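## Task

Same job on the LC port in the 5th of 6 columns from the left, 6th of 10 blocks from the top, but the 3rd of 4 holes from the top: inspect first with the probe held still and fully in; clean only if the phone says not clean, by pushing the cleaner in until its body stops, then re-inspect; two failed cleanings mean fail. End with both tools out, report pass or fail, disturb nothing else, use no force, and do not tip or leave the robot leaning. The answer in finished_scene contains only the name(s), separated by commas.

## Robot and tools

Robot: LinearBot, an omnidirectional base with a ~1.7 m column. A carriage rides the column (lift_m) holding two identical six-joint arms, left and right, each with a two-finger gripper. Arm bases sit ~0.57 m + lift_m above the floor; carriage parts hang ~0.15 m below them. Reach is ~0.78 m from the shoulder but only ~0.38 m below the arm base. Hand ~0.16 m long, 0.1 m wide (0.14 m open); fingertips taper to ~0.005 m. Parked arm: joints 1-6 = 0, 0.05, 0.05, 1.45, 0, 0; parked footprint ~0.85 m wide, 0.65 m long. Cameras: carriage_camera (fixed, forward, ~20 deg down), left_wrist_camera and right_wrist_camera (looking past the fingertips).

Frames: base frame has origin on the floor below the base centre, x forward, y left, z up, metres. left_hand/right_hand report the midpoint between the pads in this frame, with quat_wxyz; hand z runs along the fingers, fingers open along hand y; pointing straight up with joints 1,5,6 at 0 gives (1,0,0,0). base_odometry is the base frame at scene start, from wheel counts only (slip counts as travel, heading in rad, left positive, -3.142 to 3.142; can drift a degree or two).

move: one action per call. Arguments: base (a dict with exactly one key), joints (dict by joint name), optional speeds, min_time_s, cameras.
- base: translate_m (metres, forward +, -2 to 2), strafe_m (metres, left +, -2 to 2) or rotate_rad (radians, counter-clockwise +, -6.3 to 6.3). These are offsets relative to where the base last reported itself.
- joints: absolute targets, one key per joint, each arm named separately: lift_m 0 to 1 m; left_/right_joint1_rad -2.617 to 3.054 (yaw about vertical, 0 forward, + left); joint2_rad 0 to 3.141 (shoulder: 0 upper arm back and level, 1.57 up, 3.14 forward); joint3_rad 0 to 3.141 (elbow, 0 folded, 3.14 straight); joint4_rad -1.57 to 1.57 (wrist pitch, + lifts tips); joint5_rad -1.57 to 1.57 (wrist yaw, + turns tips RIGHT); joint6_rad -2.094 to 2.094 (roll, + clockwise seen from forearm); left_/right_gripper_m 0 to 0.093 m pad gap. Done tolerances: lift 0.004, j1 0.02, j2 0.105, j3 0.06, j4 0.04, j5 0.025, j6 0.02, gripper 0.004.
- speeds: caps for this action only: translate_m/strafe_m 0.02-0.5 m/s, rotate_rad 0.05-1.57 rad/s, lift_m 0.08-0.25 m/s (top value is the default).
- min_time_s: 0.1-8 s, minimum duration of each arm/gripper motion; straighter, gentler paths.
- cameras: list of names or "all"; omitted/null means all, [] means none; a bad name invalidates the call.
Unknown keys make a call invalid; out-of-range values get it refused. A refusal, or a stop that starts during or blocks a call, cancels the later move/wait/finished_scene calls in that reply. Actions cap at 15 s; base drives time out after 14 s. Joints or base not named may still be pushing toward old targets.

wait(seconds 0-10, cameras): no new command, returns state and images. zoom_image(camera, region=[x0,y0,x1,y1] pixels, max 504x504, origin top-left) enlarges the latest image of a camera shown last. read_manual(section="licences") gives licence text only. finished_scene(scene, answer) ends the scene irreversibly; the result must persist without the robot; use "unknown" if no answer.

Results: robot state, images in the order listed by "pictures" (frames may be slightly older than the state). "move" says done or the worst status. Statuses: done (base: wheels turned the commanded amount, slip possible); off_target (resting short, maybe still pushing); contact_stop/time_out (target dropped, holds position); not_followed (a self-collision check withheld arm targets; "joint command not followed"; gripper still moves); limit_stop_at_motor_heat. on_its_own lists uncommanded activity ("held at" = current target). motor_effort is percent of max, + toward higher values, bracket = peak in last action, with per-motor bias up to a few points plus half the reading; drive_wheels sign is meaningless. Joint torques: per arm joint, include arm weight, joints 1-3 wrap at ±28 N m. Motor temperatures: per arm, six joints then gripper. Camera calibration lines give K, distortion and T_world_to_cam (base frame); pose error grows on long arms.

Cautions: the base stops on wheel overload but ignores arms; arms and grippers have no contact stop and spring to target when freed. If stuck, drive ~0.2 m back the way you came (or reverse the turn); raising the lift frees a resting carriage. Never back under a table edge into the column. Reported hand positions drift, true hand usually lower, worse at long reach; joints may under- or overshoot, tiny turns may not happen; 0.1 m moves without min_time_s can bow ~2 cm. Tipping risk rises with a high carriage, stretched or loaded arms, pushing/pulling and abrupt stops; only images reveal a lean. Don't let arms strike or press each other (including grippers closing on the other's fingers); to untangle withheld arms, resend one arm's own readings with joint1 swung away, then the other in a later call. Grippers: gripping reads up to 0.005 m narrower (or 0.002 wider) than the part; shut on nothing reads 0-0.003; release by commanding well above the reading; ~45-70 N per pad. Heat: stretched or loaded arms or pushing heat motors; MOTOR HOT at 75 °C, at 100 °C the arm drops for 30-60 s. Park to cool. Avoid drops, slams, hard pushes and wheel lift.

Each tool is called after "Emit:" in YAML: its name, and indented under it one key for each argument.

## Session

Emit:
move:

Emit:
zoom_image:
  camera: "carriage_camera"
  region: [300, 0, 600, 300]

Scene clock: 0.00 s.
Joint torques (N m): no reading
Motor temperatures (°C): left_arm=[30 35 43 32 30 30 32] | right_arm=[30 33 47 41 30 30 33]
base_odometry: x=+0.000 y=+0.000 heading=+0.000
base_status: not commanded
joint_positions: lift_m=+0.254 left_joint1_rad=-0.576 left_joint2_rad=+1.220 left_joint3_rad=+0.845 left_joint4_rad=+0.551 left_joint5_rad=+0.197 left_joint6_rad=+0.000 left_gripper_m=+0.01616 right_joint1_rad=+0.412 right_joint2_rad=+1.231 right_joint3_rad=+0.941 right_joint4_rad=+0.180 right_joint5_rad=+0.444 right_joint6_rad=+0.027 right_gripper_m=+0.04623
joint_status: not commanded
motor_effort: lift_m=+37 drive_wheels=+0
left_hand: x=+0.5507 y=+0.0408 z=+1.2027 quat_wxyz=(+0.714, +0.254, +0.591, -0.277) (m; base frame)
right_hand: x=+0.6254 y=-0.1997 z=+1.1574 quat_wxyz=(+0.671, +0.005, +0.741, -0.019) (m; base frame)
pictures: carriage_camera, left_wrist_camera, right_wrist_camera
camera_calibration:
left_wrist_camera: T_world_to_cam=[[-0.697554, -0.716411, -0.0131984, 0.422202], [-0.29488, 0.303808, -0.905951, 1.24552], [0.653043, -0.628057, -0.423178, 0.301862], [0, 0, 0, 1]] pos_world=[0.464657, 0.113658, 1.26169]
right_wrist_camera: T_world_to_cam=[[-0.0624347, -0.997657, 0.0279541, -0.19543], [-0.712279, 0.0249208, -0.701454, 1.25984], [0.699114, -0.0637061, -0.712167, 0.498054], [0, 0, 0, 1]] pos_world=[0.536963, -0.194639, 1.24388]

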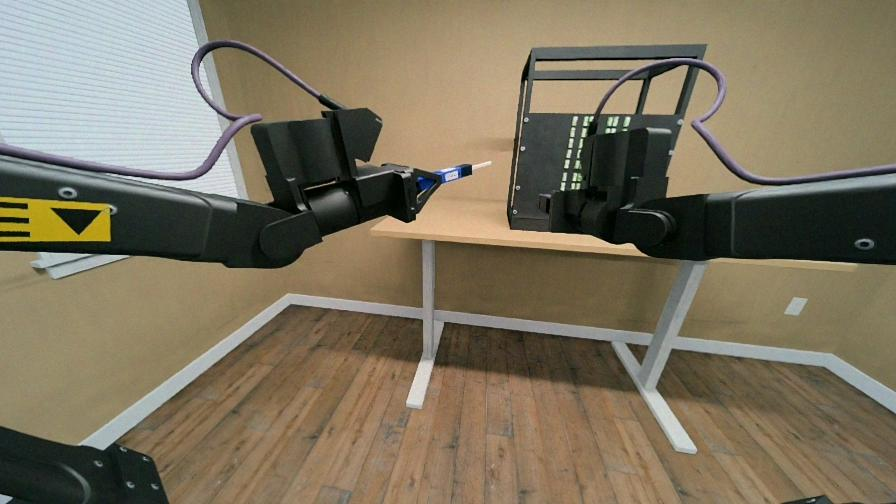

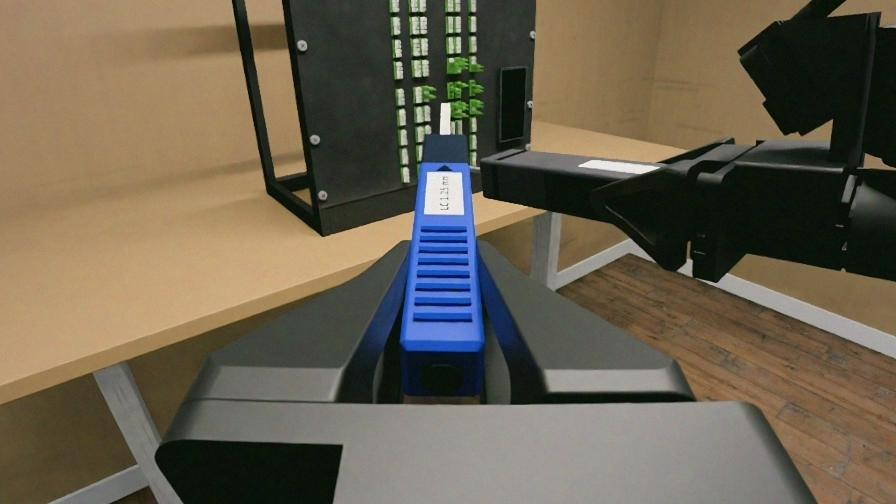

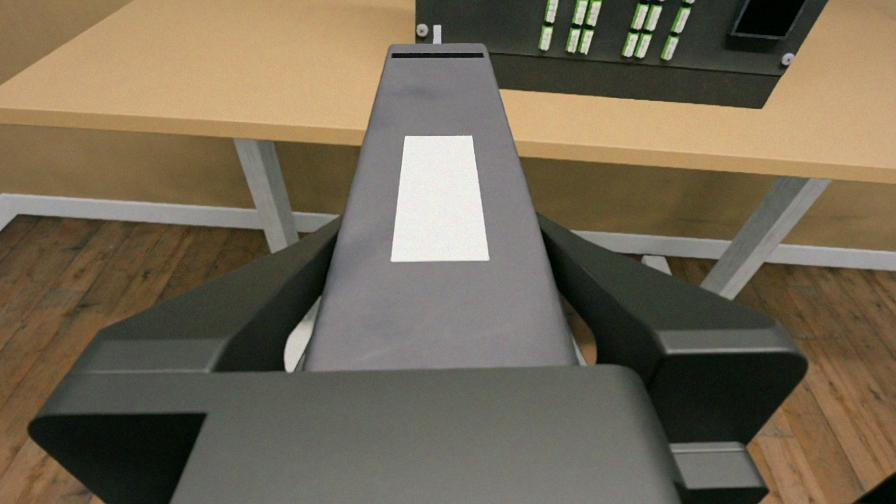

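Scaled by 1.680 from the camera's 896x504 image, which has a finer 1280x720 frame.

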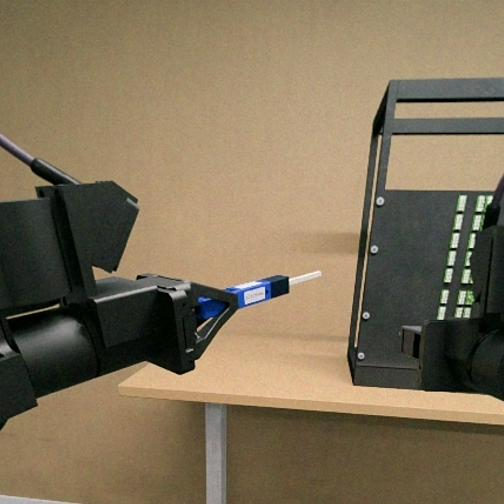

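Emit:
move:
  joints: {"left_joint1_rad": 0.0, "left_joint2_rad": 0.05, "left_joint3_rad": 0.05, "left_joint4_rad": 1.45, "left_joint5_rad": 0, "left_joint6_rad": 0}
  min_time_s: 4
  cameras: []

Emit:
move:
  joints: {"right_joint1_rad": 0.0, "right_joint2_rad": 0.05, "right_joint3_rad": 0.05, "right_joint4_rad": 1.45, "right_joint5_rad": 0, "right_joint6_rad": 0}
  min_time_s: 4
  cameras: ["carriage_camera"]

Emit:
zoom_image:
  camera: "carriage_camera"
  region: [500, 30, 740, 270]

Scene clock: 8.40 s.
Joint torques (N m): left_arm=[0.18 3.19 5.46 0.15 -0.11 0.05] | right_arm=[-0.08 -5.14 6.11 3.03 0.01 -0.05]
Motor temperatures (°C): left_arm=[30 35 44 33 30 30 32] | right_arm=[30 34 49 44 30 30 34]
move: done
base_odometry: x=+0.000 y=+0.000 heading=+0.000
base_status: not commanded
joint_positions: lift_m=+0.254 left_joint1_rad=-0.007 left_joint2_rad=+0.065 left_joint3_rad=+0.060 left_joint4_rad=+1.434 left_joint5_rad=+0.008 left_joint6_rad=+0.000 left_gripper_m=+0.01617 right_joint1_rad=+0.412 right_joint2_rad=+1.231 right_joint3_rad=+0.941 right_joint4_rad=+0.177 right_joint5_rad=+0.444 right_joint6_rad=+0.027 right_gripper_m=+0.04623
joint_status: all done
motor_effort: lift_m=+38(39) drive_wheels=+1(1)
left_hand: x=+0.2552 y=+0.2951 z=+1.2654 quat_wxyz=(+0.997, +0.004, +0.071, -0.004) (m; base frame)
right_hand: x=+0.6253 y=-0.1997 z=+1.1567 quat_wxyz=(+0.670, +0.005, +0.742, -0.019) (m; base frame)
pictures: none
No camera images: "cameras" was empty.

Scene clock: 12.70 s.
Joint torques (N m): left_arm=[0.2 3.22 5.48 0.14 -0.11 0.06] | right_arm=[-0.57 2.74 4.05 0.17 -0.11 -0.17]
Motor temperatures (°C): left_arm=[30 35 44 33 30 30 32] | right_arm=[30 34 49 44 30 30 34]
move: done
base_odometry: x=+0.000 y=+0.000 heading=+0.000
base_status: not commanded
joint_positions: lift_m=+0.254 left_joint1_rad=-0.007 left_joint2_rad=+0.065 left_joint3_rad=+0.060 left_joint4_rad=+1.435 left_joint5_rad=+0.007 left_joint6_rad=+0.000 left_gripper_m=+0.01617 right_joint1_rad=+0.006 right_joint2_rad=+0.064 right_joint3_rad=+0.054 right_joint4_rad=+1.431 right_joint5_rad=+0.011 right_joint6_rad=+0.009 right_gripper_m=+0.04623
joint_status: all done
motor_effort: lift_m=+37(39) drive_wheels=+1(1)
left_hand: x=+0.2550 y=+0.2952 z=+1.2654 quat_wxyz=(+0.997, +0.004, +0.071, -0.004) (m; base frame)
right_hand: x=+0.2575 y=-0.2983 z=+1.2635 quat_wxyz=(+0.997, +0.006, +0.075, +0.007) (m; base frame)
pictures: carriage_camera

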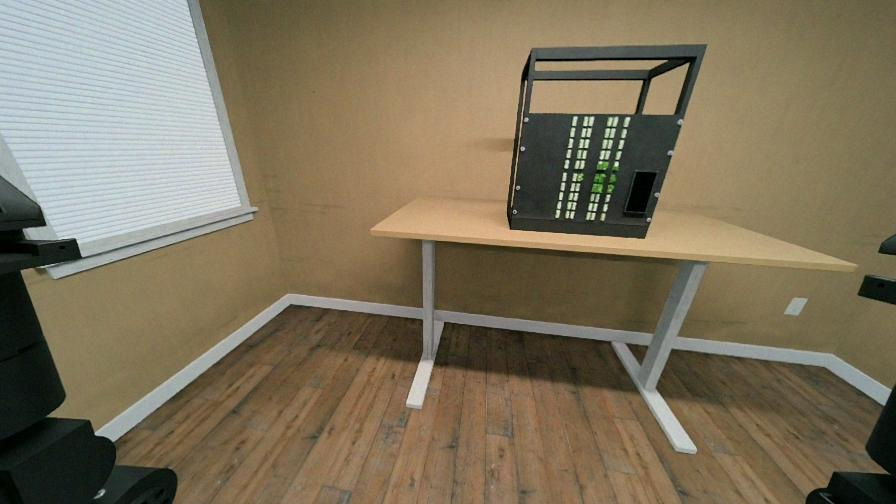

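Scaled by 2.100 from the camera's 896x504 image, which has a finer 1280x720 frame.

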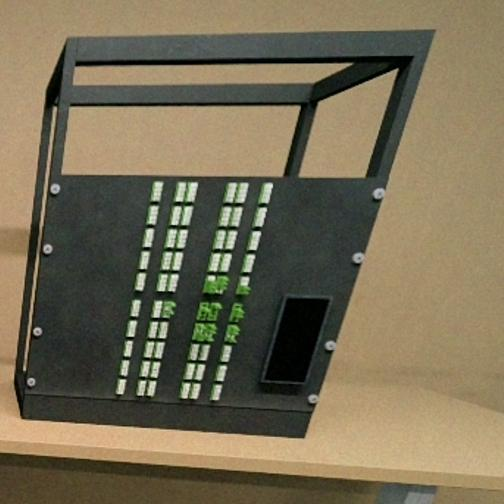

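Emit:
move:
  base: {"rotate_rad": -0.097}
  joints: {"right_gripper_m": 0.041}
  speeds: {"rotate_rad": 0.3}
  min_time_s: 1.5
  cameras: []

Emit:
move:
  base: {"strafe_m": -0.2725}
  speeds: {"strafe_m": 0.12}
  cameras: []

Emit:
move:
  base: {"translate_m": 0.10}
  speeds: {"translate_m": 0.1}
  joints: {"lift_m": 0.2256}
  cameras: []

Emit:
move:
  joints: {"right_joint1_rad": 0.635, "right_joint2_rad": 1.51, "right_joint3_rad": 1.12, "right_joint4_rad": 0.50, "right_joint5_rad": 0.638, "right_joint6_rad": -0.012}
  min_time_s: 4
  cameras: []

Emit:
move:
  joints: {"right_joint3_rad": 1.224, "right_joint4_rad": 0.44}
  min_time_s: 1.5
  cameras: []

Emit:
wait:
  seconds: 0.8
  cameras: ["carriage_camera", "right_wrist_camera"]

Scene clock: 43.80 s.
Joint torques (N m): left_arm=[0.18 3.21 5.48 0.09 -0.08 0.06] | right_arm=[-0.58 2.82 3.99 0.08 -0.15 -0.2]
Motor temperatures (°C): left_arm=[30 35 44 32 30 30 33] | right_arm=[30 34 50 40 30 30 35]
move: off_target
base_odometry: x=+0.000 y=+0.000 heading=-0.097
base_status: done
joint_positions: lift_m=+0.254 left_joint1_rad=-0.007 left_joint2_rad=+0.065 left_joint3_rad=+0.060 left_joint4_rad=+1.438 left_joint5_rad=+0.005 left_joint6_rad=+0.000 left_gripper_m=+0.01617 right_joint1_rad=+0.006 right_joint2_rad=+0.064 right_joint3_rad=+0.054 right_joint4_rad=+1.437 right_joint5_rad=+0.007 right_joint6_rad=+0.008 right_gripper_m=+0.04623
joint_status: right_gripper_m off_target (ended at +0.04623, target +0.04100)
motor_effort: lift_m=+37(40) drive_wheels=-5(17)
left_hand: x=+0.2541 y=+0.2955 z=+1.2655 quat_wxyz=(+0.998, +0.003, +0.069, -0.004) (m; base frame)
right_hand: x=+0.2559 y=-0.2977 z=+1.2638 quat_wxyz=(+0.997, +0.004, +0.072, +0.007) (m; base frame)
pictures: none
No camera images: "cameras" was empty.

Scene clock: 46.87 s.
Joint torques (N m): left_arm=[0.17 3.26 5.45 0.08 -0.07 0.06] | right_arm=[-0.47 2.81 4.01 0.07 -0.1 -0.19]
Motor temperatures (°C): left_arm=[30 35 44 32 30 30 33] | right_arm=[30 34 50 40 30 30 35]
move: done
base_odometry: x=-0.026 y=-0.271 heading=-0.096
base_status: done
joint_positions: lift_m=+0.254 left_joint1_rad=-0.006 left_joint2_rad=+0.065 left_joint3_rad=+0.060 left_joint4_rad=+1.439 left_joint5_rad=+0.005 left_joint6_rad=+0.000 left_gripper_m=+0.01617 right_joint1_rad=+0.005 right_joint2_rad=+0.064 right_joint3_rad=+0.054 right_joint4_rad=+1.437 right_joint5_rad=+0.006 right_joint6_rad=+0.008 right_gripper_m=+0.04623
joint_status: not commanded
motor_effort: lift_m=+38(39) drive_wheels=-1(17)
left_hand: x=+0.2540 y=+0.2957 z=+1.2656 quat_wxyz=(+0.998, +0.002, +0.069, -0.003) (m; base frame)
right_hand: x=+0.2559 y=-0.2975 z=+1.2638 quat_wxyz=(+0.997, +0.003, +0.072, +0.007) (m; base frame)
pictures: none
No camera images: "cameras" was empty.

Scene clock: 48.57 s.
Joint torques (N m): left_arm=[0.12 3.64 5.96 0.06 -0.07 0.05] | right_arm=[-0.46 3.15 4.48 0.07 -0.09 -0.17]
Motor temperatures (°C): left_arm=[30 35 44 32 30 30 33] | right_arm=[30 34 50 40 30 30 35]
move: done
base_odometry: x=+0.073 y=-0.281 heading=-0.097
base_status: done
joint_positions: lift_m=+0.226 left_joint1_rad=-0.006 left_joint2_rad=+0.061 left_joint3_rad=+0.055 left_joint4_rad=+1.442 left_joint5_rad=+0.005 left_joint6_rad=+0.000 left_gripper_m=+0.01617 right_joint1_rad=+0.005 right_joint2_rad=+0.060 right_joint3_rad=+0.048 right_joint4_rad=+1.438 right_joint5_rad=+0.006 right_joint6_rad=+0.008 right_gripper_m=+0.04623
joint_status: all done
motor_effort: lift_m=+37(38) drive_wheels=-3(13)
left_hand: x=+0.2532 y=+0.2957 z=+1.2356 quat_wxyz=(+0.998, +0.002, +0.067, -0.003) (m; base frame)
right_hand: x=+0.2560 y=-0.2975 z=+1.2337 quat_wxyz=(+0.997, +0.003, +0.072, +0.007) (m; base frame)
pictures: none
No camera images: "cameras" was empty.

Scene clock: 52.87 s.
Joint torques (N m): left_arm=[0.12 3.7 5.97 0.05 -0.07 0.05] | right_arm=[0.58 -7.21 9.44 2.88 0.05 -0.2]
Motor temperatures (°C): left_arm=[30 35 44 32 30 30 33] | right_arm=[30 34 51 41 30 30 35]
move: off_target
base_odometry: x=+0.073 y=-0.281 heading=-0.097
base_status: not commanded
joint_positions: lift_m=+0.226 left_joint1_rad=-0.006 left_joint2_rad=+0.061 left_joint3_rad=+0.055 left_joint4_rad=+1.442 left_joint5_rad=+0.005 left_joint6_rad=+0.000 left_gripper_m=+0.01617 right_joint1_rad=+0.629 right_joint2_rad=+1.503 right_joint3_rad=+1.076 right_joint4_rad=+0.454 right_joint5_rad=+0.627 right_joint6_rad=-0.003 right_gripper_m=+0.04623
joint_status: right_joint4_rad off_target (ended at +0.454, target +0.500); the others done
motor_effort: lift_m=+37(38) drive_wheels=-2(2)
left_hand: x=+0.2532 y=+0.2957 z=+1.2356 quat_wxyz=(+0.998, +0.002, +0.067, -0.003) (m; base frame)
right_hand: x=+0.6522 y=-0.1057 z=+1.1398 quat_wxyz=(+0.715, +0.004, +0.699, +0.005) (m; base frame)
pictures: none
No camera images: "cameras" was empty.

Scene clock: 54.67 s.
Joint torques (N m): left_arm=[0.09 3.7 5.96 0.05 -0.08 0.07] | right_arm=[0.55 -7.32 9.28 2.8 0.04 -0.17]
Motor temperatures (°C): left_arm=[30 35 44 32 30 30 33] | right_arm=[30 35 52 42 30 30 35]
move: off_target
base_odometry: x=+0.073 y=-0.281 heading=-0.097
base_status: not commanded
joint_positions: lift_m=+0.226 left_joint1_rad=-0.006 left_joint2_rad=+0.061 left_joint3_rad=+0.055 left_joint4_rad=+1.442 left_joint5_rad=+0.005 left_joint6_rad=+0.000 left_gripper_m=+0.01617 right_joint1_rad=+0.629 right_joint2_rad=+1.503 right_joint3_rad=+1.180 right_joint4_rad=+0.394 right_joint5_rad=+0.630 right_joint6_rad=-0.003 right_gripper_m=+0.04623
joint_status: right_joint4_rad off_target (ended at +0.394, target +0.440); the others done
motor_effort: lift_m=+37(37) drive_wheels=-2(2)
left_hand: x=+0.2532 y=+0.2957 z=+1.2356 quat_wxyz=(+0.998, +0.002, +0.067, -0.003) (m; base frame)
right_hand: x=+0.6546 y=-0.1043 z=+1.1753 quat_wxyz=(+0.727, +0.014, +0.686, +0.014) (m; base frame)
pictures: none
No camera images: "cameras" was empty.

Scene clock: 55.47 s.
Joint torques (N m): left_arm=[0.1 3.67 5.98 0.06 -0.06 0.06] | right_arm=[0.62 -7.25 9.32 2.83 0.04 -0.18]
Motor temperatures (°C): left_arm=[30 35 44 32 30 30 33] | right_arm=[30 35 52 42 30 30 35]
base_odometry: x=+0.073 y=-0.281 heading=-0.097
base_status: not commanded
joint_positions: lift_m=+0.226 left_joint1_rad=-0.006 left_joint2_rad=+0.061 left_joint3_rad=+0.055 left_joint4_rad=+1.442 left_joint5_rad=+0.005 left_joint6_rad=+0.000 left_gripper_m=+0.01617 right_joint1_rad=+0.629 right_joint2_rad=+1.503 right_joint3_rad=+1.180 right_joint4_rad=+0.393 right_joint5_rad=+0.630 right_joint6_rad=-0.003 right_gripper_m=+0.04623
joint_status: right_joint4_rad off_target (ended at +0.394, target +0.440); the others done
motor_effort: lift_m=+36(37) drive_wheels=-2(2)
left_hand: x=+0.2532 y=+0.2957 z=+1.2356 quat_wxyz=(+0.998, +0.002, +0.067, -0.003) (m; base frame)
right_hand: x=+0.6546 y=-0.1044 z=+1.1751 quat_wxyz=(+0.727, +0.014, +0.686, +0.013) (m; base frame)
wait: 0.80 s; at rest by 0.27 s
pictures: carriage_camera, right_wrist_camera
camera_calibration:
carriage_camera: T_world_to_cam=[[0.0462105, -0.998783, 0.0172131, -0.0292538], [-0.373918, -0.0332736, -0.926865, 1.17853], [0.92631, 0.0363946, -0.375001, 0.347529], [0, 0, 0, 1]] pos_world=[0.120105, -0.0026525, 1.22316]
right_wrist_camera: T_world_to_cam=[[-0.0298431, -0.998912, -0.0358341, -0.0455716], [-0.594951, 0.0465596, -0.802412, 1.33481], [0.803208, -0.00262696, -0.595693, 0.297699], [0, 0, 0, 1]] pos_world=[0.553674, -0.106888, 1.24678]

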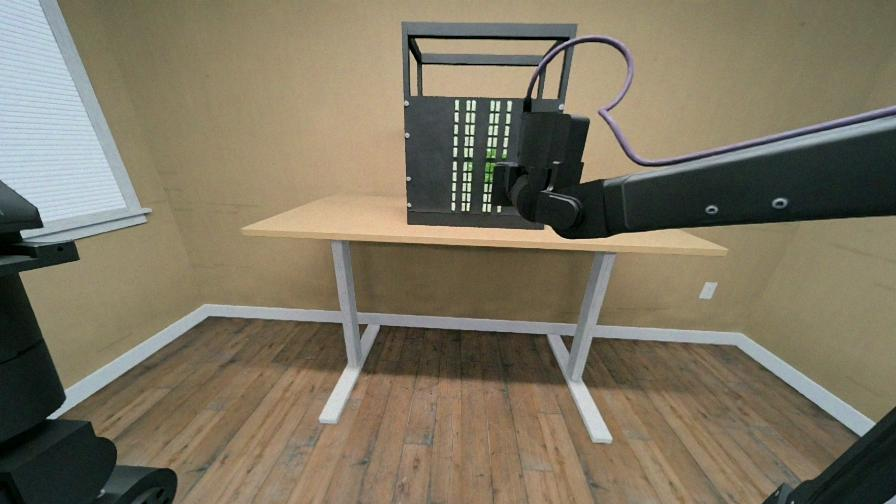

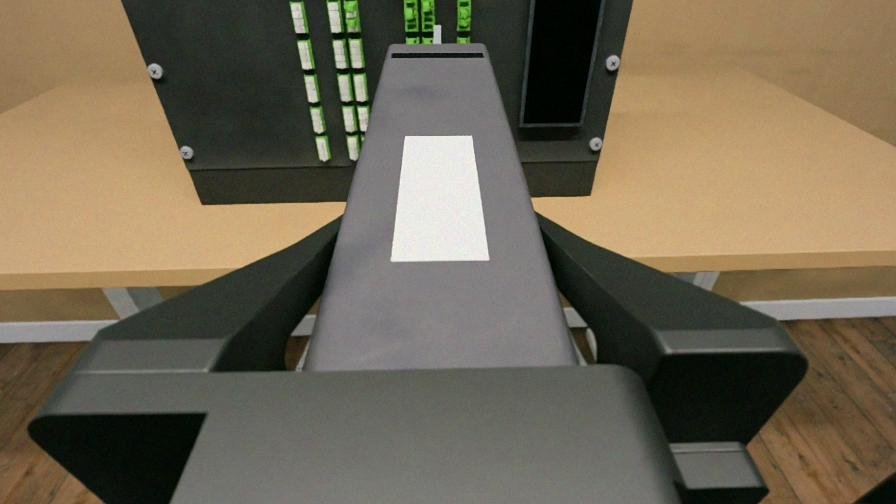

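Emit:
move:
  cameras: ["carriage_camera","right_wrist_camera"]

Emit:
zoom_image:
  camera: "right_wrist_camera"
  region: [380, 0, 500, 68]

Scene clock: 69.80 s.
Joint torques (N m): left_arm=[0.13 3.67 5.94 0.04 -0.07 0.05] | right_arm=[0.68 -7.24 9.33 2.81 0.05 -0.19]
Motor temperatures (°C): left_arm=[30 36 45 32 30 30 33] | right_arm=[30 38 57 48 30 30 35]
base_odometry: x=+0.073 y=-0.281 heading=-0.097
base_status: not commanded
joint_positions: lift_m=+0.226 left_joint1_rad=-0.006 left_joint2_rad=+0.061 left_joint3_rad=+0.055 left_joint4_rad=+1.442 left_joint5_rad=+0.005 left_joint6_rad=+0.000 left_gripper_m=+0.01617 right_joint1_rad=+0.629 right_joint2_rad=+1.503 right_joint3_rad=+1.180 right_joint4_rad=+0.392 right_joint5_rad=+0.630 right_joint6_rad=-0.003 right_gripper_m=+0.04623
joint_status: right_joint4_rad off_target (ended at +0.394, target +0.440); the others done
motor_effort: lift_m=+36(37) drive_wheels=-2(2)
left_hand: x=+0.2532 y=+0.2957 z=+1.2356 quat_wxyz=(+0.998, +0.002, +0.067, -0.003) (m; base frame)
right_hand: x=+0.6546 y=-0.1044 z=+1.1749 quat_wxyz=(+0.727, +0.014, +0.687, +0.013) (m; base frame)
pictures: carriage_camera, right_wrist_camera
camera_calibration:
carriage_camera: T_world_to_cam=[[0.0462105, -0.998783, 0.0172131, -0.0292538], [-0.373918, -0.0332736, -0.926865, 1.17853], [0.92631, 0.0363946, -0.375001, 0.347529], [0, 0, 0, 1]] pos_world=[0.120105, -0.0026525, 1.22316]
right_wrist_camera: T_world_to_cam=[[-0.0302807, -0.998928, -0.0350254, -0.046239], [-0.595397, 0.0461726, -0.802104, 1.33461], [0.802861, -0.00343424, -0.596156, 0.298241], [0, 0, 0, 1]] pos_world=[0.553775, -0.106788, 1.24667]

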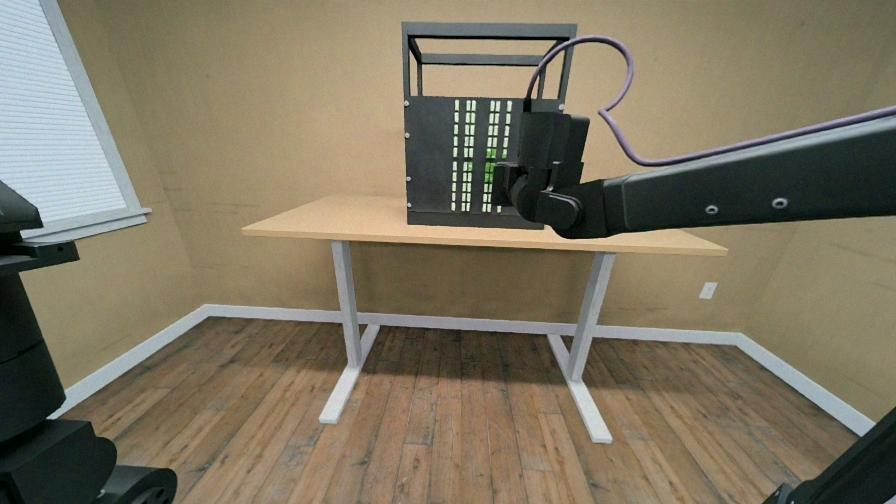

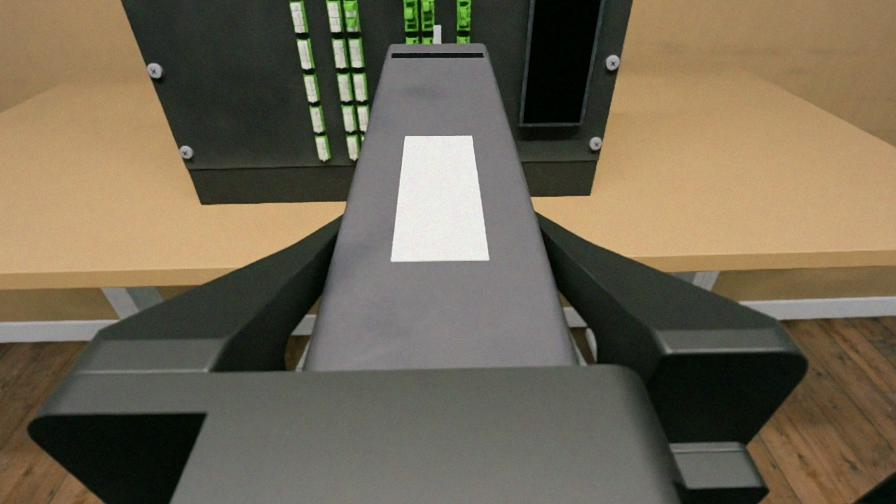

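Scaled by 4.200 from the camera's 896x504 image, which has a finer 1280x720 frame.

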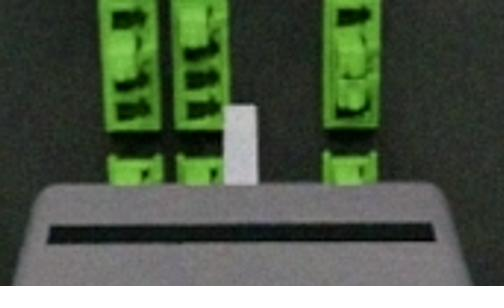

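Emit:
zoom_image:
  camera: "carriage_camera"
  region: [400, 80, 600, 230]

Emit:
zoom_image:
  camera: "right_wrist_camera"
  region: [270, 0, 520, 170]

Scaled by 2.520 from the camera's 896x504 image, which has a finer 1280x720 frame.

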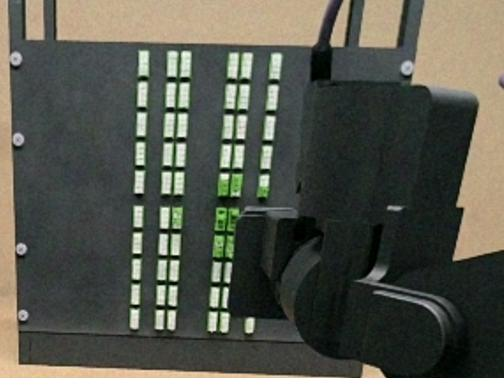

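Scaled by 2.016 from the camera's 896x504 image, which has a finer 1280x720 frame.

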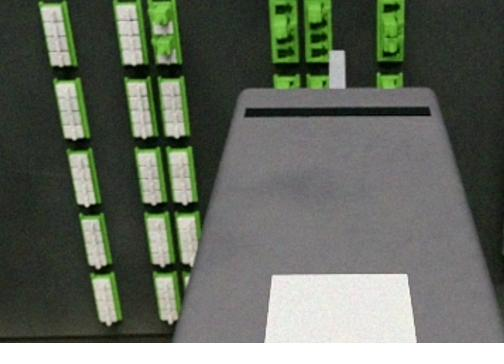

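Emit:
move:
  base: {"rotate_rad": 0.02}
  joints: {"right_joint4_rad": 0.425}
  cameras: []

Emit:
move:
  base: {"translate_m": 0.09}
  speeds: {"translate_m": 0.06}
  cameras: []

Emit:
wait:
  seconds: 0.8
  cameras: ["right_wrist_camera"]

Emit:
zoom_image:
  camera: "right_wrist_camera"
  region: [380, 0, 500, 68]

Scene clock: 92.67 s.
Joint torques (N m): left_arm=[0.09 3.69 5.97 0.03 -0.06 0.05] | right_arm=[0.17 -7.56 9.36 2.84 0.01 -0.16]
Motor temperatures (°C): left_arm=[30 36 45 32 30 30 33] | right_arm=[30 40 62 52 30 30 35]
move: off_target
base_odometry: x=+0.073 y=-0.281 heading=-0.077
base_status: done
joint_positions: lift_m=+0.226 left_joint1_rad=-0.006 left_joint2_rad=+0.061 left_joint3_rad=+0.055 left_joint4_rad=+1.442 left_joint5_rad=+0.004 left_joint6_rad=+0.000 left_gripper_m=+0.01617 right_joint1_rad=+0.634 right_joint2_rad=+1.505 right_joint3_rad=+1.180 right_joint4_rad=+0.378 right_joint5_rad=+0.634 right_joint6_rad=-0.003 right_gripper_m=+0.04623
joint_status: right_joint4_rad off_target (ended at +0.378, target +0.425)
motor_effort: lift_m=+36(38) drive_wheels=-5(7)
left_hand: x=+0.2531 y=+0.2958 z=+1.2356 quat_wxyz=(+0.998, +0.002, +0.067, -0.003) (m; base frame)
right_hand: x=+0.6545 y=-0.1026 z=+1.1706 quat_wxyz=(+0.722, +0.010, +0.692, +0.010) (m; base frame)
pictures: none
No camera images: "cameras" was empty.

Scene clock: 94.70 s.
Joint torques (N m): left_arm=[0.06 3.7 5.97 0.03 -0.07 0.05] | right_arm=[0.14 -7.51 9.17 2.93 -0.02 -0.15]
Motor temperatures (°C): left_arm=[30 36 45 32 30 30 33] | right_arm=[30 39 63 53 30 30 35]
move: done
base_odometry: x=+0.163 y=-0.288 heading=-0.077
base_status: done
joint_positions: lift_m=+0.226 left_joint1_rad=-0.006 left_joint2_rad=+0.061 left_joint3_rad=+0.055 left_joint4_rad=+1.443 left_joint5_rad=+0.004 left_joint6_rad=+0.000 left_gripper_m=+0.01617 right_joint1_rad=+0.634 right_joint2_rad=+1.505 right_joint3_rad=+1.180 right_joint4_rad=+0.372 right_joint5_rad=+0.636 right_joint6_rad=-0.003 right_gripper_m=+0.04623
joint_status: not commanded
motor_effort: lift_m=+36(38) drive_wheels=-6(15)
left_hand: x=+0.2530 y=+0.2958 z=+1.2357 quat_wxyz=(+0.998, +0.002, +0.067, -0.003) (m; base frame)
right_hand: x=+0.6545 y=-0.1028 z=+1.1693 quat_wxyz=(+0.720, +0.009, +0.694, +0.008) (m; base frame)
pictures: none
No camera images: "cameras" was empty.

Scene clock: 95.50 s.
Joint torques (N m): left_arm=[0.09 3.67 5.96 0.02 -0.07 0.06] | right_arm=[0.08 -7.61 9.32 2.93 -0.02 -0.16]
Motor temperatures (°C): left_arm=[30 36 45 32 30 30 33] | right_arm=[30 39 63 53 30 30 35]
base_odometry: x=+0.163 y=-0.288 heading=-0.077
base_status: done
joint_positions: lift_m=+0.226 left_joint1_rad=-0.006 left_joint2_rad=+0.061 left_joint3_rad=+0.055 left_joint4_rad=+1.443 left_joint5_rad=+0.004 left_joint6_rad=+0.000 left_gripper_m=+0.01617 right_joint1_rad=+0.634 right_joint2_rad=+1.505 right_joint3_rad=+1.180 right_joint4_rad=+0.372 right_joint5_rad=+0.636 right_joint6_rad=-0.003 right_gripper_m=+0.04623
joint_status: not commanded
motor_effort: lift_m=+36(38) drive_wheels=-6(15)
left_hand: x=+0.2530 y=+0.2958 z=+1.2357 quat_wxyz=(+0.998, +0.002, +0.067, -0.003) (m; base frame)
right_hand: x=+0.6545 y=-0.1028 z=+1.1693 quat_wxyz=(+0.720, +0.009, +0.694, +0.008) (m; base frame)
wait: 0.80 s; at rest by 0.27 s
pictures: right_wrist_camera
camera_calibration:
right_wrist_camera: T_world_to_cam=[[-0.0316262, -0.99928, -0.0209714, -0.060478], [-0.610532, 0.0359267, -0.791176, 1.32599], [0.79136, -0.0122182, -0.611229, 0.319259], [0, 0, 0, 1]] pos_world=[0.554998, -0.104172, 1.24296]

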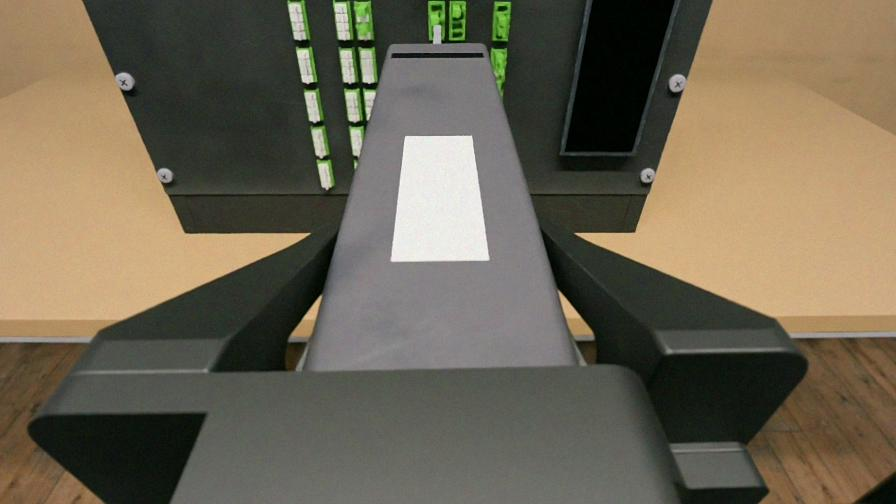

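Scaled by 4.200 from the camera's 896x504 image, which has a finer 1280x720 frame.

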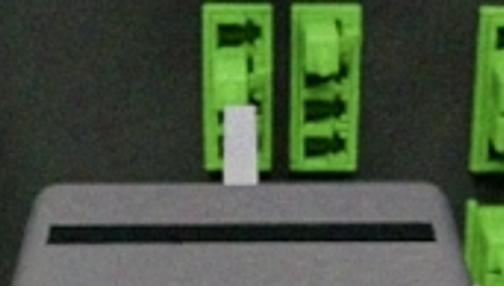

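Emit:
zoom_image:
  camera: "right_wrist_camera"
  region: [100, 60, 200, 200]

Emit:
zoom_image:
  camera: "right_wrist_camera"
  region: [610, 60, 710, 200]

Scaled by 3.600 from the camera's 896x504 image, which has a finer 1280x720 frame.

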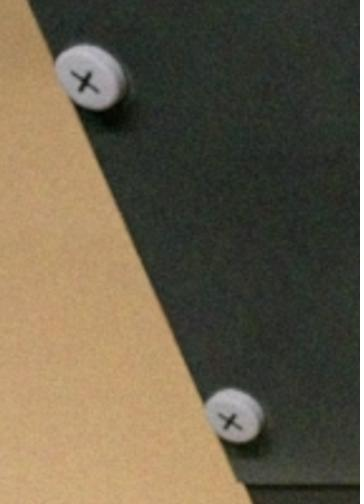

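Scaled by 3.600 from the camera's 896x504 image, which has a finer 1280x720 frame.

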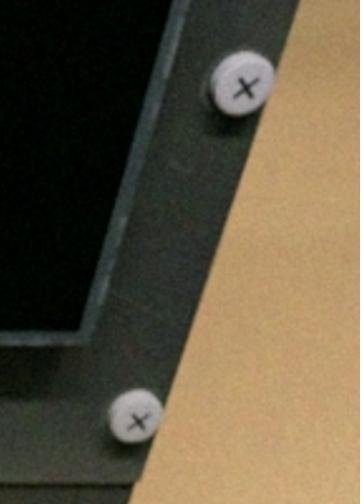

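Emit:
move:
  base: {"strafe_m": -0.013}
  joints: {"right_joint4_rad": 0.437, "lift_m": 0.217}
  speeds: {"strafe_m": 0.04}
  cameras: []

Emit:
move:
  base: {"translate_m": 0.03}
  speeds: {"translate_m": 0.04}
  cameras: []

Emit:
wait:
  seconds: 0.8
  cameras: ["right_wrist_camera"]

Emit:
zoom_image:
  camera: "right_wrist_camera"
  region: [420, 0, 480, 50]

Scene clock: 117.70 s.
Joint torques (N m): left_arm=[-0.03 3.66 6.15 0.04 -0.04 0.06] | right_arm=[-0.08 -7.83 8.79 2.97 -0.03 -0.15]
Motor temperatures (°C): left_arm=[30 36 45 31 30 30 34] | right_arm=[30 39 65 55 30 30 35]
move: off_target
base_odometry: x=+0.162 y=-0.301 heading=-0.076
base_status: done
joint_positions: lift_m=+0.217 left_joint1_rad=-0.005 left_joint2_rad=+0.061 left_joint3_rad=+0.053 left_joint4_rad=+1.444 left_joint5_rad=+0.003 left_joint6_rad=+0.000 left_gripper_m=+0.01617 right_joint1_rad=+0.634 right_joint2_rad=+1.509 right_joint3_rad=+1.187 right_joint4_rad=+0.379 right_joint5_rad=+0.637 right_joint6_rad=-0.004 right_gripper_m=+0.04623
joint_status: right_joint4_rad off_target (ended at +0.378, target +0.437); the others done
motor_effort: lift_m=+37(38) drive_wheels=+3(10)
left_hand: x=+0.2533 y=+0.2959 z=+1.2267 quat_wxyz=(+0.998, +0.002, +0.067, -0.003) (m; base frame)
right_hand: x=+0.6551 y=-0.1023 z=+1.1636 quat_wxyz=(+0.723, +0.011, +0.691, +0.010) (m; base frame)
pictures: none
No camera images: "cameras" was empty.

Scene clock: 118.90 s.
Joint torques (N m): left_arm=[0.06 3.7 6.12 0.02 -0.05 0.06] | right_arm=[0.06 -7.95 8.79 2.89 -0.04 -0.17]
Motor temperatures (°C): left_arm=[30 36 45 31 30 30 34] | right_arm=[30 39 65 55 30 30 35]
move: done
base_odometry: x=+0.192 y=-0.303 heading=-0.077
base_status: done
joint_positions: lift_m=+0.217 left_joint1_rad=-0.005 left_joint2_rad=+0.061 left_joint3_rad=+0.053 left_joint4_rad=+1.445 left_joint5_rad=+0.003 left_joint6_rad=+0.000 left_gripper_m=+0.01617 right_joint1_rad=+0.635 right_joint2_rad=+1.509 right_joint3_rad=+1.187 right_joint4_rad=+0.381 right_joint5_rad=+0.637 right_joint6_rad=-0.004 right_gripper_m=+0.04623
joint_status: not commanded
motor_effort: lift_m=+36(38) drive_wheels=-2(13)
left_hand: x=+0.2530 y=+0.2960 z=+1.2267 quat_wxyz=(+0.998, +0.002, +0.067, -0.003) (m; base frame)
right_hand: x=+0.6550 y=-0.1022 z=+1.1642 quat_wxyz=(+0.724, +0.012, +0.690, +0.010) (m; base frame)
pictures: none
No camera images: "cameras" was empty.

Scene clock: 119.70 s.
Joint torques (N m): left_arm=[0.05 3.64 6.15 0.01 -0.06 0.06] | right_arm=[-0.02 -7.91 8.94 2.95 -0.02 -0.18]
Motor temperatures (°C): left_arm=[30 36 45 31 30 30 34] | right_arm=[30 39 66 55 30 30 35]
base_odometry: x=+0.192 y=-0.303 heading=-0.077
base_status: done
joint_positions: lift_m=+0.217 left_joint1_rad=-0.005 left_joint2_rad=+0.061 left_joint3_rad=+0.053 left_joint4_rad=+1.445 left_joint5_rad=+0.003 left_joint6_rad=+0.000 left_gripper_m=+0.01617 right_joint1_rad=+0.635 right_joint2_rad=+1.509 right_joint3_rad=+1.187 right_joint4_rad=+0.382 right_joint5_rad=+0.637 right_joint6_rad=-0.004 right_gripper_m=+0.04623
joint_status: not commanded
motor_effort: lift_m=+36(38) drive_wheels=-2(13)
left_hand: x=+0.2530 y=+0.2960 z=+1.2267 quat_wxyz=(+0.998, +0.002, +0.067, -0.003) (m; base frame)
right_hand: x=+0.6550 y=-0.1022 z=+1.1643 quat_wxyz=(+0.724, +0.012, +0.690, +0.010) (m; base frame)
wait: 0.80 s; at rest by 0.27 s
pictures: right_wrist_camera
camera_calibration:
right_wrist_camera: T_world_to_cam=[[-0.0317111, -0.99908, -0.028871, -0.0505831], [-0.601976, 0.0421499, -0.797401, 1.32465], [0.797884, -0.00790681, -0.602759, 0.302198], [0, 0, 0, 1]] pos_world=[0.554685, -0.103981, 1.23697]

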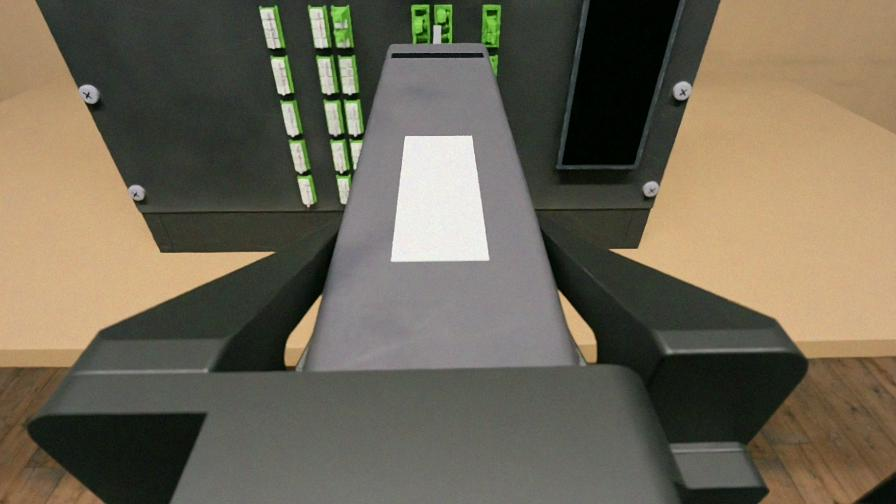

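Scaled by 8.400 from the camera's 896x504 image, which has a finer 1280x720 frame.

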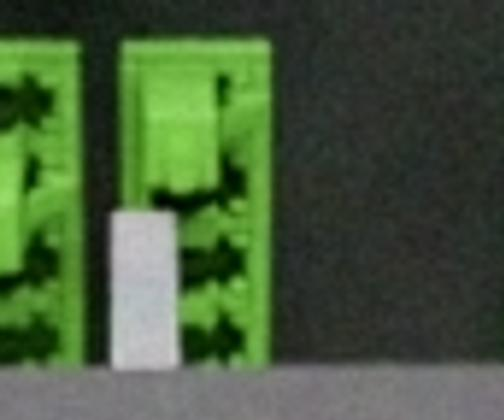

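Emit:
move:
  base: {"strafe_m": -0.003}
  joints: {"lift_m": 0.211}
  speeds: {"strafe_m": 0.03}
  cameras: []

Emit:
move:
  base: {"translate_m": 0.012}
  speeds: {"translate_m": 0.03}
  cameras: []

Emit:
wait:
  seconds: 0.8
  cameras: ["right_wrist_camera"]

Emit:
zoom_image:
  camera: "right_wrist_camera"
  region: [420, 5, 468, 45]

Scene clock: 131.33 s.
Joint torques (N m): left_arm=[-0.01 3.7 6.12 0.01 -0.06 0.05] | right_arm=[-0.05 -8.05 8.81 2.96 -0.04 -0.18]
Motor temperatures (°C): left_arm=[30 35 45 31 30 30 34] | right_arm=[30 41 67 54 30 30 35]
move: done
base_odometry: x=+0.192 y=-0.306 heading=-0.076
base_status: done
joint_positions: lift_m=+0.211 left_joint1_rad=-0.004 left_joint2_rad=+0.061 left_joint3_rad=+0.053 left_joint4_rad=+1.445 left_joint5_rad=+0.003 left_joint6_rad=+0.000 left_gripper_m=+0.01617 right_joint1_rad=+0.634 right_joint2_rad=+1.510 right_joint3_rad=+1.189 right_joint4_rad=+0.381 right_joint5_rad=+0.638 right_joint6_rad=-0.004 right_gripper_m=+0.04623
joint_status: all done
motor_effort: lift_m=+37(37) drive_wheels=+3(8)
left_hand: x=+0.2530 y=+0.2961 z=+1.2207 quat_wxyz=(+0.998, +0.001, +0.067, -0.002) (m; base frame)
right_hand: x=+0.6553 y=-0.1025 z=+1.1586 quat_wxyz=(+0.724, +0.013, +0.690, +0.010) (m; base frame)
pictures: none
No camera images: "cameras" was empty.

Scene clock: 132.17 s.
Joint torques (N m): left_arm=[-0.08 3.71 6.13 -0.01 -0.05 0.06] | right_arm=[0.01 -7.97 8.76 2.91 -0.07 -0.16]
Motor temperatures (°C): left_arm=[30 35 45 31 30 30 34] | right_arm=[30 41 66 54 30 30 35]
move: done
base_odometry: x=+0.204 y=-0.307 heading=-0.077
base_status: done
joint_positions: lift_m=+0.211 left_joint1_rad=-0.004 left_joint2_rad=+0.061 left_joint3_rad=+0.053 left_joint4_rad=+1.446 left_joint5_rad=+0.003 left_joint6_rad=+0.000 left_gripper_m=+0.01617 right_joint1_rad=+0.635 right_joint2_rad=+1.510 right_joint3_rad=+1.189 right_joint4_rad=+0.383 right_joint5_rad=+0.639 right_joint6_rad=-0.004 right_gripper_m=+0.04623
joint_status: not commanded
motor_effort: lift_m=+38(38) drive_wheels=-2(16)
left_hand: x=+0.2528 y=+0.2961 z=+1.2207 quat_wxyz=(+0.998, +0.001, +0.066, -0.002) (m; base frame)
right_hand: x=+0.6552 y=-0.1024 z=+1.1590 quat_wxyz=(+0.724, +0.013, +0.689, +0.010) (m; base frame)
pictures: none
No camera images: "cameras" was empty.

Scene clock: 132.97 s.
Joint torques (N m): left_arm=[-0.08 3.69 6.12 0 -0.05 0.06] | right_arm=[0.01 -8.01 8.75 2.92 -0.06 -0.18]
Motor temperatures (°C): left_arm=[30 35 45 31 30 30 34] | right_arm=[30 40 66 54 30 30 35]
base_odometry: x=+0.204 y=-0.307 heading=-0.077
base_status: done
joint_positions: lift_m=+0.211 left_joint1_rad=-0.004 left_joint2_rad=+0.061 left_joint3_rad=+0.053 left_joint4_rad=+1.446 left_joint5_rad=+0.003 left_joint6_rad=+0.000 left_gripper_m=+0.01617 right_joint1_rad=+0.635 right_joint2_rad=+1.510 right_joint3_rad=+1.189 right_joint4_rad=+0.383 right_joint5_rad=+0.639 right_joint6_rad=-0.004 right_gripper_m=+0.04623
joint_status: not commanded
motor_effort: lift_m=+37(38) drive_wheels=-2(16)
left_hand: x=+0.2528 y=+0.2961 z=+1.2207 quat_wxyz=(+0.998, +0.001, +0.066, -0.002) (m; base frame)
right_hand: x=+0.6552 y=-0.1024 z=+1.1590 quat_wxyz=(+0.724, +0.013, +0.689, +0.010) (m; base frame)
wait: 0.80 s; at rest by 0.27 s
pictures: right_wrist_camera
camera_calibration:
right_wrist_camera: T_world_to_cam=[[-0.0336176, -0.998993, -0.0297288, -0.0487172], [-0.600759, 0.0439705, -0.79822, 1.32085], [0.798723, -0.00897435, -0.601632, 0.29684], [0, 0, 0, 1]] pos_world=[0.554784, -0.104083, 1.23147]

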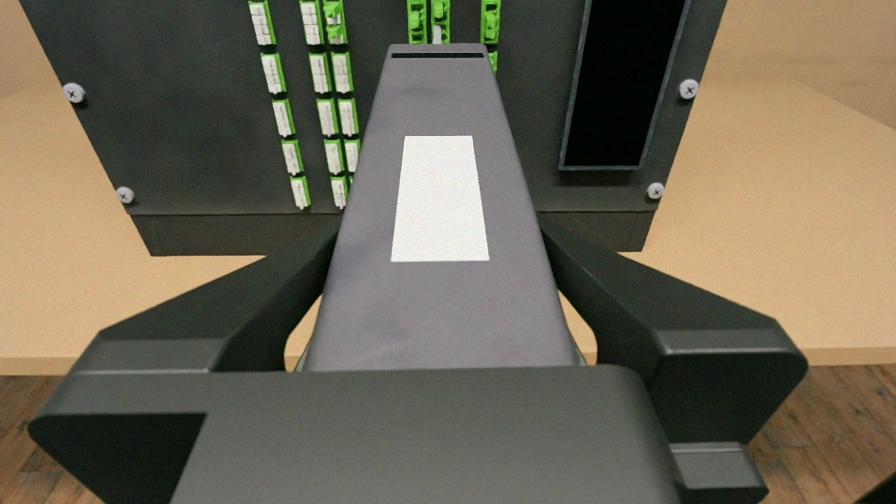

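Scaled by 10.500 from the camera's 896x504 image, which has a finer 1280x720 frame.

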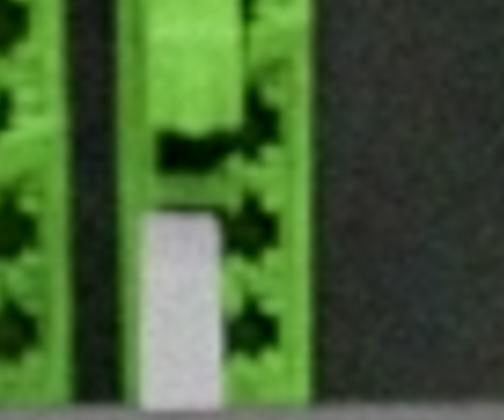

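Emit:
move:
  base: {"rotate_rad": 0.012}
  cameras: []

Emit:
move:
  base: {"strafe_m": -0.0101}
  joints: {"lift_m": 0.2095}
  speeds: {"strafe_m": 0.03}
  cameras: []

Emit:
move:
  base: {"translate_m": 0.005}
  speeds: {"translate_m": 0.02}
  cameras: []

Emit:
wait:
  seconds: 0.8
  cameras: ["right_wrist_camera"]

Emit:
zoom_image:
  camera: "right_wrist_camera"
  region: [425, 10, 450, 35]

Scene clock: 141.80 s.
Joint torques (N m): left_arm=[-0.08 3.69 6.12 0.01 -0.06 0.06] | right_arm=[-0.06 -7.83 8.76 2.95 -0.08 -0.15]
Motor temperatures (°C): left_arm=[30 35 45 31 30 30 34] | right_arm=[30 40 65 54 30 30 36]
move: done
base_odometry: x=+0.204 y=-0.307 heading=-0.065
base_status: done
joint_positions: lift_m=+0.211 left_joint1_rad=-0.004 left_joint2_rad=+0.061 left_joint3_rad=+0.053 left_joint4_rad=+1.446 left_joint5_rad=+0.002 left_joint6_rad=+0.000 left_gripper_m=+0.01617 right_joint1_rad=+0.635 right_joint2_rad=+1.510 right_joint3_rad=+1.189 right_joint4_rad=+0.382 right_joint5_rad=+0.639 right_joint6_rad=-0.004 right_gripper_m=+0.04623
joint_status: not commanded
motor_effort: lift_m=+36(38) drive_wheels=-6(8)
left_hand: x=+0.2528 y=+0.2962 z=+1.2207 quat_wxyz=(+0.998, +0.001, +0.066, -0.002) (m; base frame)
right_hand: x=+0.6551 y=-0.1023 z=+1.1589 quat_wxyz=(+0.724, +0.013, +0.689, +0.010) (m; base frame)
pictures: none
No camera images: "cameras" was empty.

Scene clock: 142.57 s.
Joint torques (N m): left_arm=[-0.13 3.74 6.26 0.01 -0.04 0.06] | right_arm=[0.14 -7.99 8.84 2.95 -0.04 -0.15]
Motor temperatures (°C): left_arm=[30 35 45 31 30 30 34] | right_arm=[30 40 65 54 30 30 36]
move: done
base_odometry: x=+0.203 y=-0.317 heading=-0.065
base_status: done
joint_positions: lift_m=+0.210 left_joint1_rad=-0.003 left_joint2_rad=+0.061 left_joint3_rad=+0.053 left_joint4_rad=+1.446 left_joint5_rad=+0.002 left_joint6_rad=+0.000 left_gripper_m=+0.01617 right_joint1_rad=+0.634 right_joint2_rad=+1.510 right_joint3_rad=+1.189 right_joint4_rad=+0.381 right_joint5_rad=+0.639 right_joint6_rad=-0.004 right_gripper_m=+0.04623
joint_status: all done
motor_effort: lift_m=+36(36) drive_wheels=+2(7)
left_hand: x=+0.2530 y=+0.2962 z=+1.2191 quat_wxyz=(+0.998, +0.001, +0.066, -0.002) (m; base frame)
right_hand: x=+0.6553 y=-0.1028 z=+1.1573 quat_wxyz=(+0.724, +0.013, +0.690, +0.009) (m; base frame)
pictures: none
No camera images: "cameras" was empty.

Scene clock: 143.20 s.
Joint torques (N m): left_arm=[-0.16 3.67 6.17 -0.02 -0.05 0.06] | right_arm=[0.01 -7.98 8.58 2.88 -0.05 -0.16]
Motor temperatures (°C): left_arm=[30 35 45 31 30 30 34] | right_arm=[30 40 65 54 30 30 36]
move: done
base_odometry: x=+0.208 y=-0.318 heading=-0.065
base_status: done
joint_positions: lift_m=+0.210 left_joint1_rad=-0.003 left_joint2_rad=+0.061 left_joint3_rad=+0.053 left_joint4_rad=+1.447 left_joint5_rad=+0.002 left_joint6_rad=+0.000 left_gripper_m=+0.01617 right_joint1_rad=+0.634 right_joint2_rad=+1.510 right_joint3_rad=+1.189 right_joint4_rad=+0.382 right_joint5_rad=+0.639 right_joint6_rad=-0.004 right_gripper_m=+0.04623
joint_status: not commanded
motor_effort: lift_m=+36(36) drive_wheels=-2(10)
left_hand: x=+0.2526 y=+0.2962 z=+1.2192 quat_wxyz=(+0.998, +0.001, +0.066, -0.002) (m; base frame)
right_hand: x=+0.6553 y=-0.1027 z=+1.1574 quat_wxyz=(+0.724, +0.013, +0.690, +0.009) (m; base frame)
pictures: none
No camera images: "cameras" was empty.

Scene clock: 144.00 s.
Joint torques (N m): left_arm=[-0.14 3.66 6.17 -0.02 -0.04 0.06] | right_arm=[0.09 -7.91 8.69 2.92 -0.07 -0.18]
Motor temperatures (°C): left_arm=[30 35 45 31 30 30 34] | right_arm=[30 40 65 54 30 30 36]
base_odometry: x=+0.208 y=-0.318 heading=-0.065
base_status: done
joint_positions: lift_m=+0.210 left_joint1_rad=-0.003 left_joint2_rad=+0.061 left_joint3_rad=+0.053 left_joint4_rad=+1.447 left_joint5_rad=+0.002 left_joint6_rad=+0.000 left_gripper_m=+0.01617 right_joint1_rad=+0.634 right_joint2_rad=+1.510 right_joint3_rad=+1.189 right_joint4_rad=+0.383 right_joint5_rad=+0.639 right_joint6_rad=-0.004 right_gripper_m=+0.04623
joint_status: not commanded
motor_effort: lift_m=+35(36) drive_wheels=-2(10)
left_hand: x=+0.2526 y=+0.2962 z=+1.2192 quat_wxyz=(+0.998, +0.001, +0.066, -0.002) (m; base frame)
right_hand: x=+0.6553 y=-0.1027 z=+1.1576 quat_wxyz=(+0.724, +0.013, +0.689, +0.010) (m; base frame)
wait: 0.80 s; at rest by 0.27 s
pictures: right_wrist_camera
camera_calibration:
right_wrist_camera: T_world_to_cam=[[-0.0343958, -0.998964, -0.0297808, -0.0485569], [-0.600724, 0.04448, -0.798218, 1.31984], [0.798716, -0.00956528, -0.601632, 0.295857], [0, 0, 0, 1]] pos_world=[0.554885, -0.104383, 1.23007]

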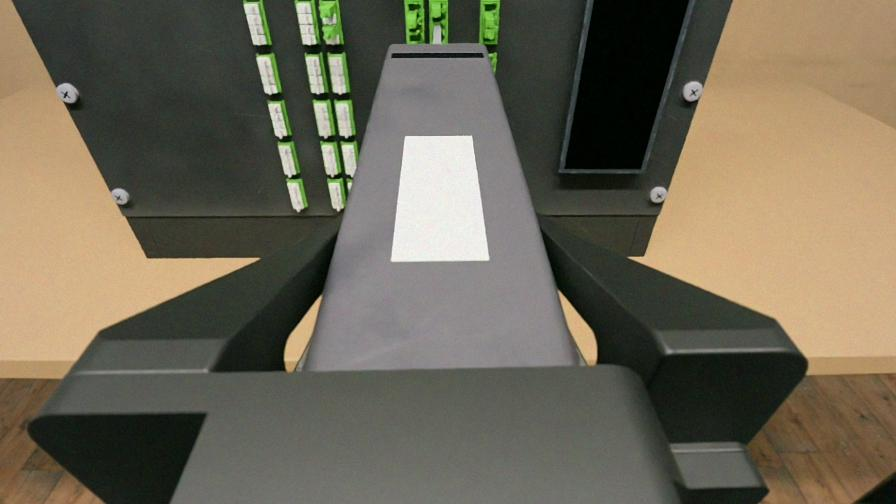

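Scaled by 20.160 from the camera's 896x504 image, which has a finer 1280x720 frame.

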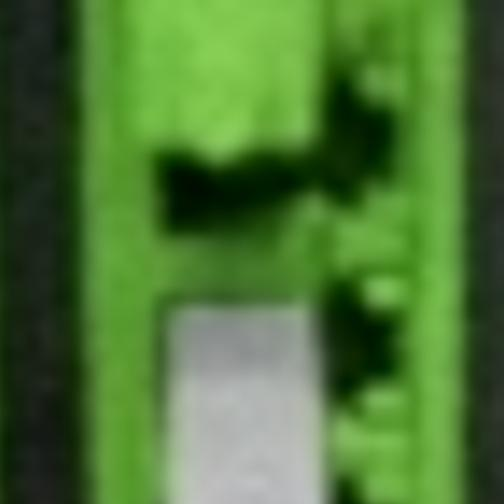

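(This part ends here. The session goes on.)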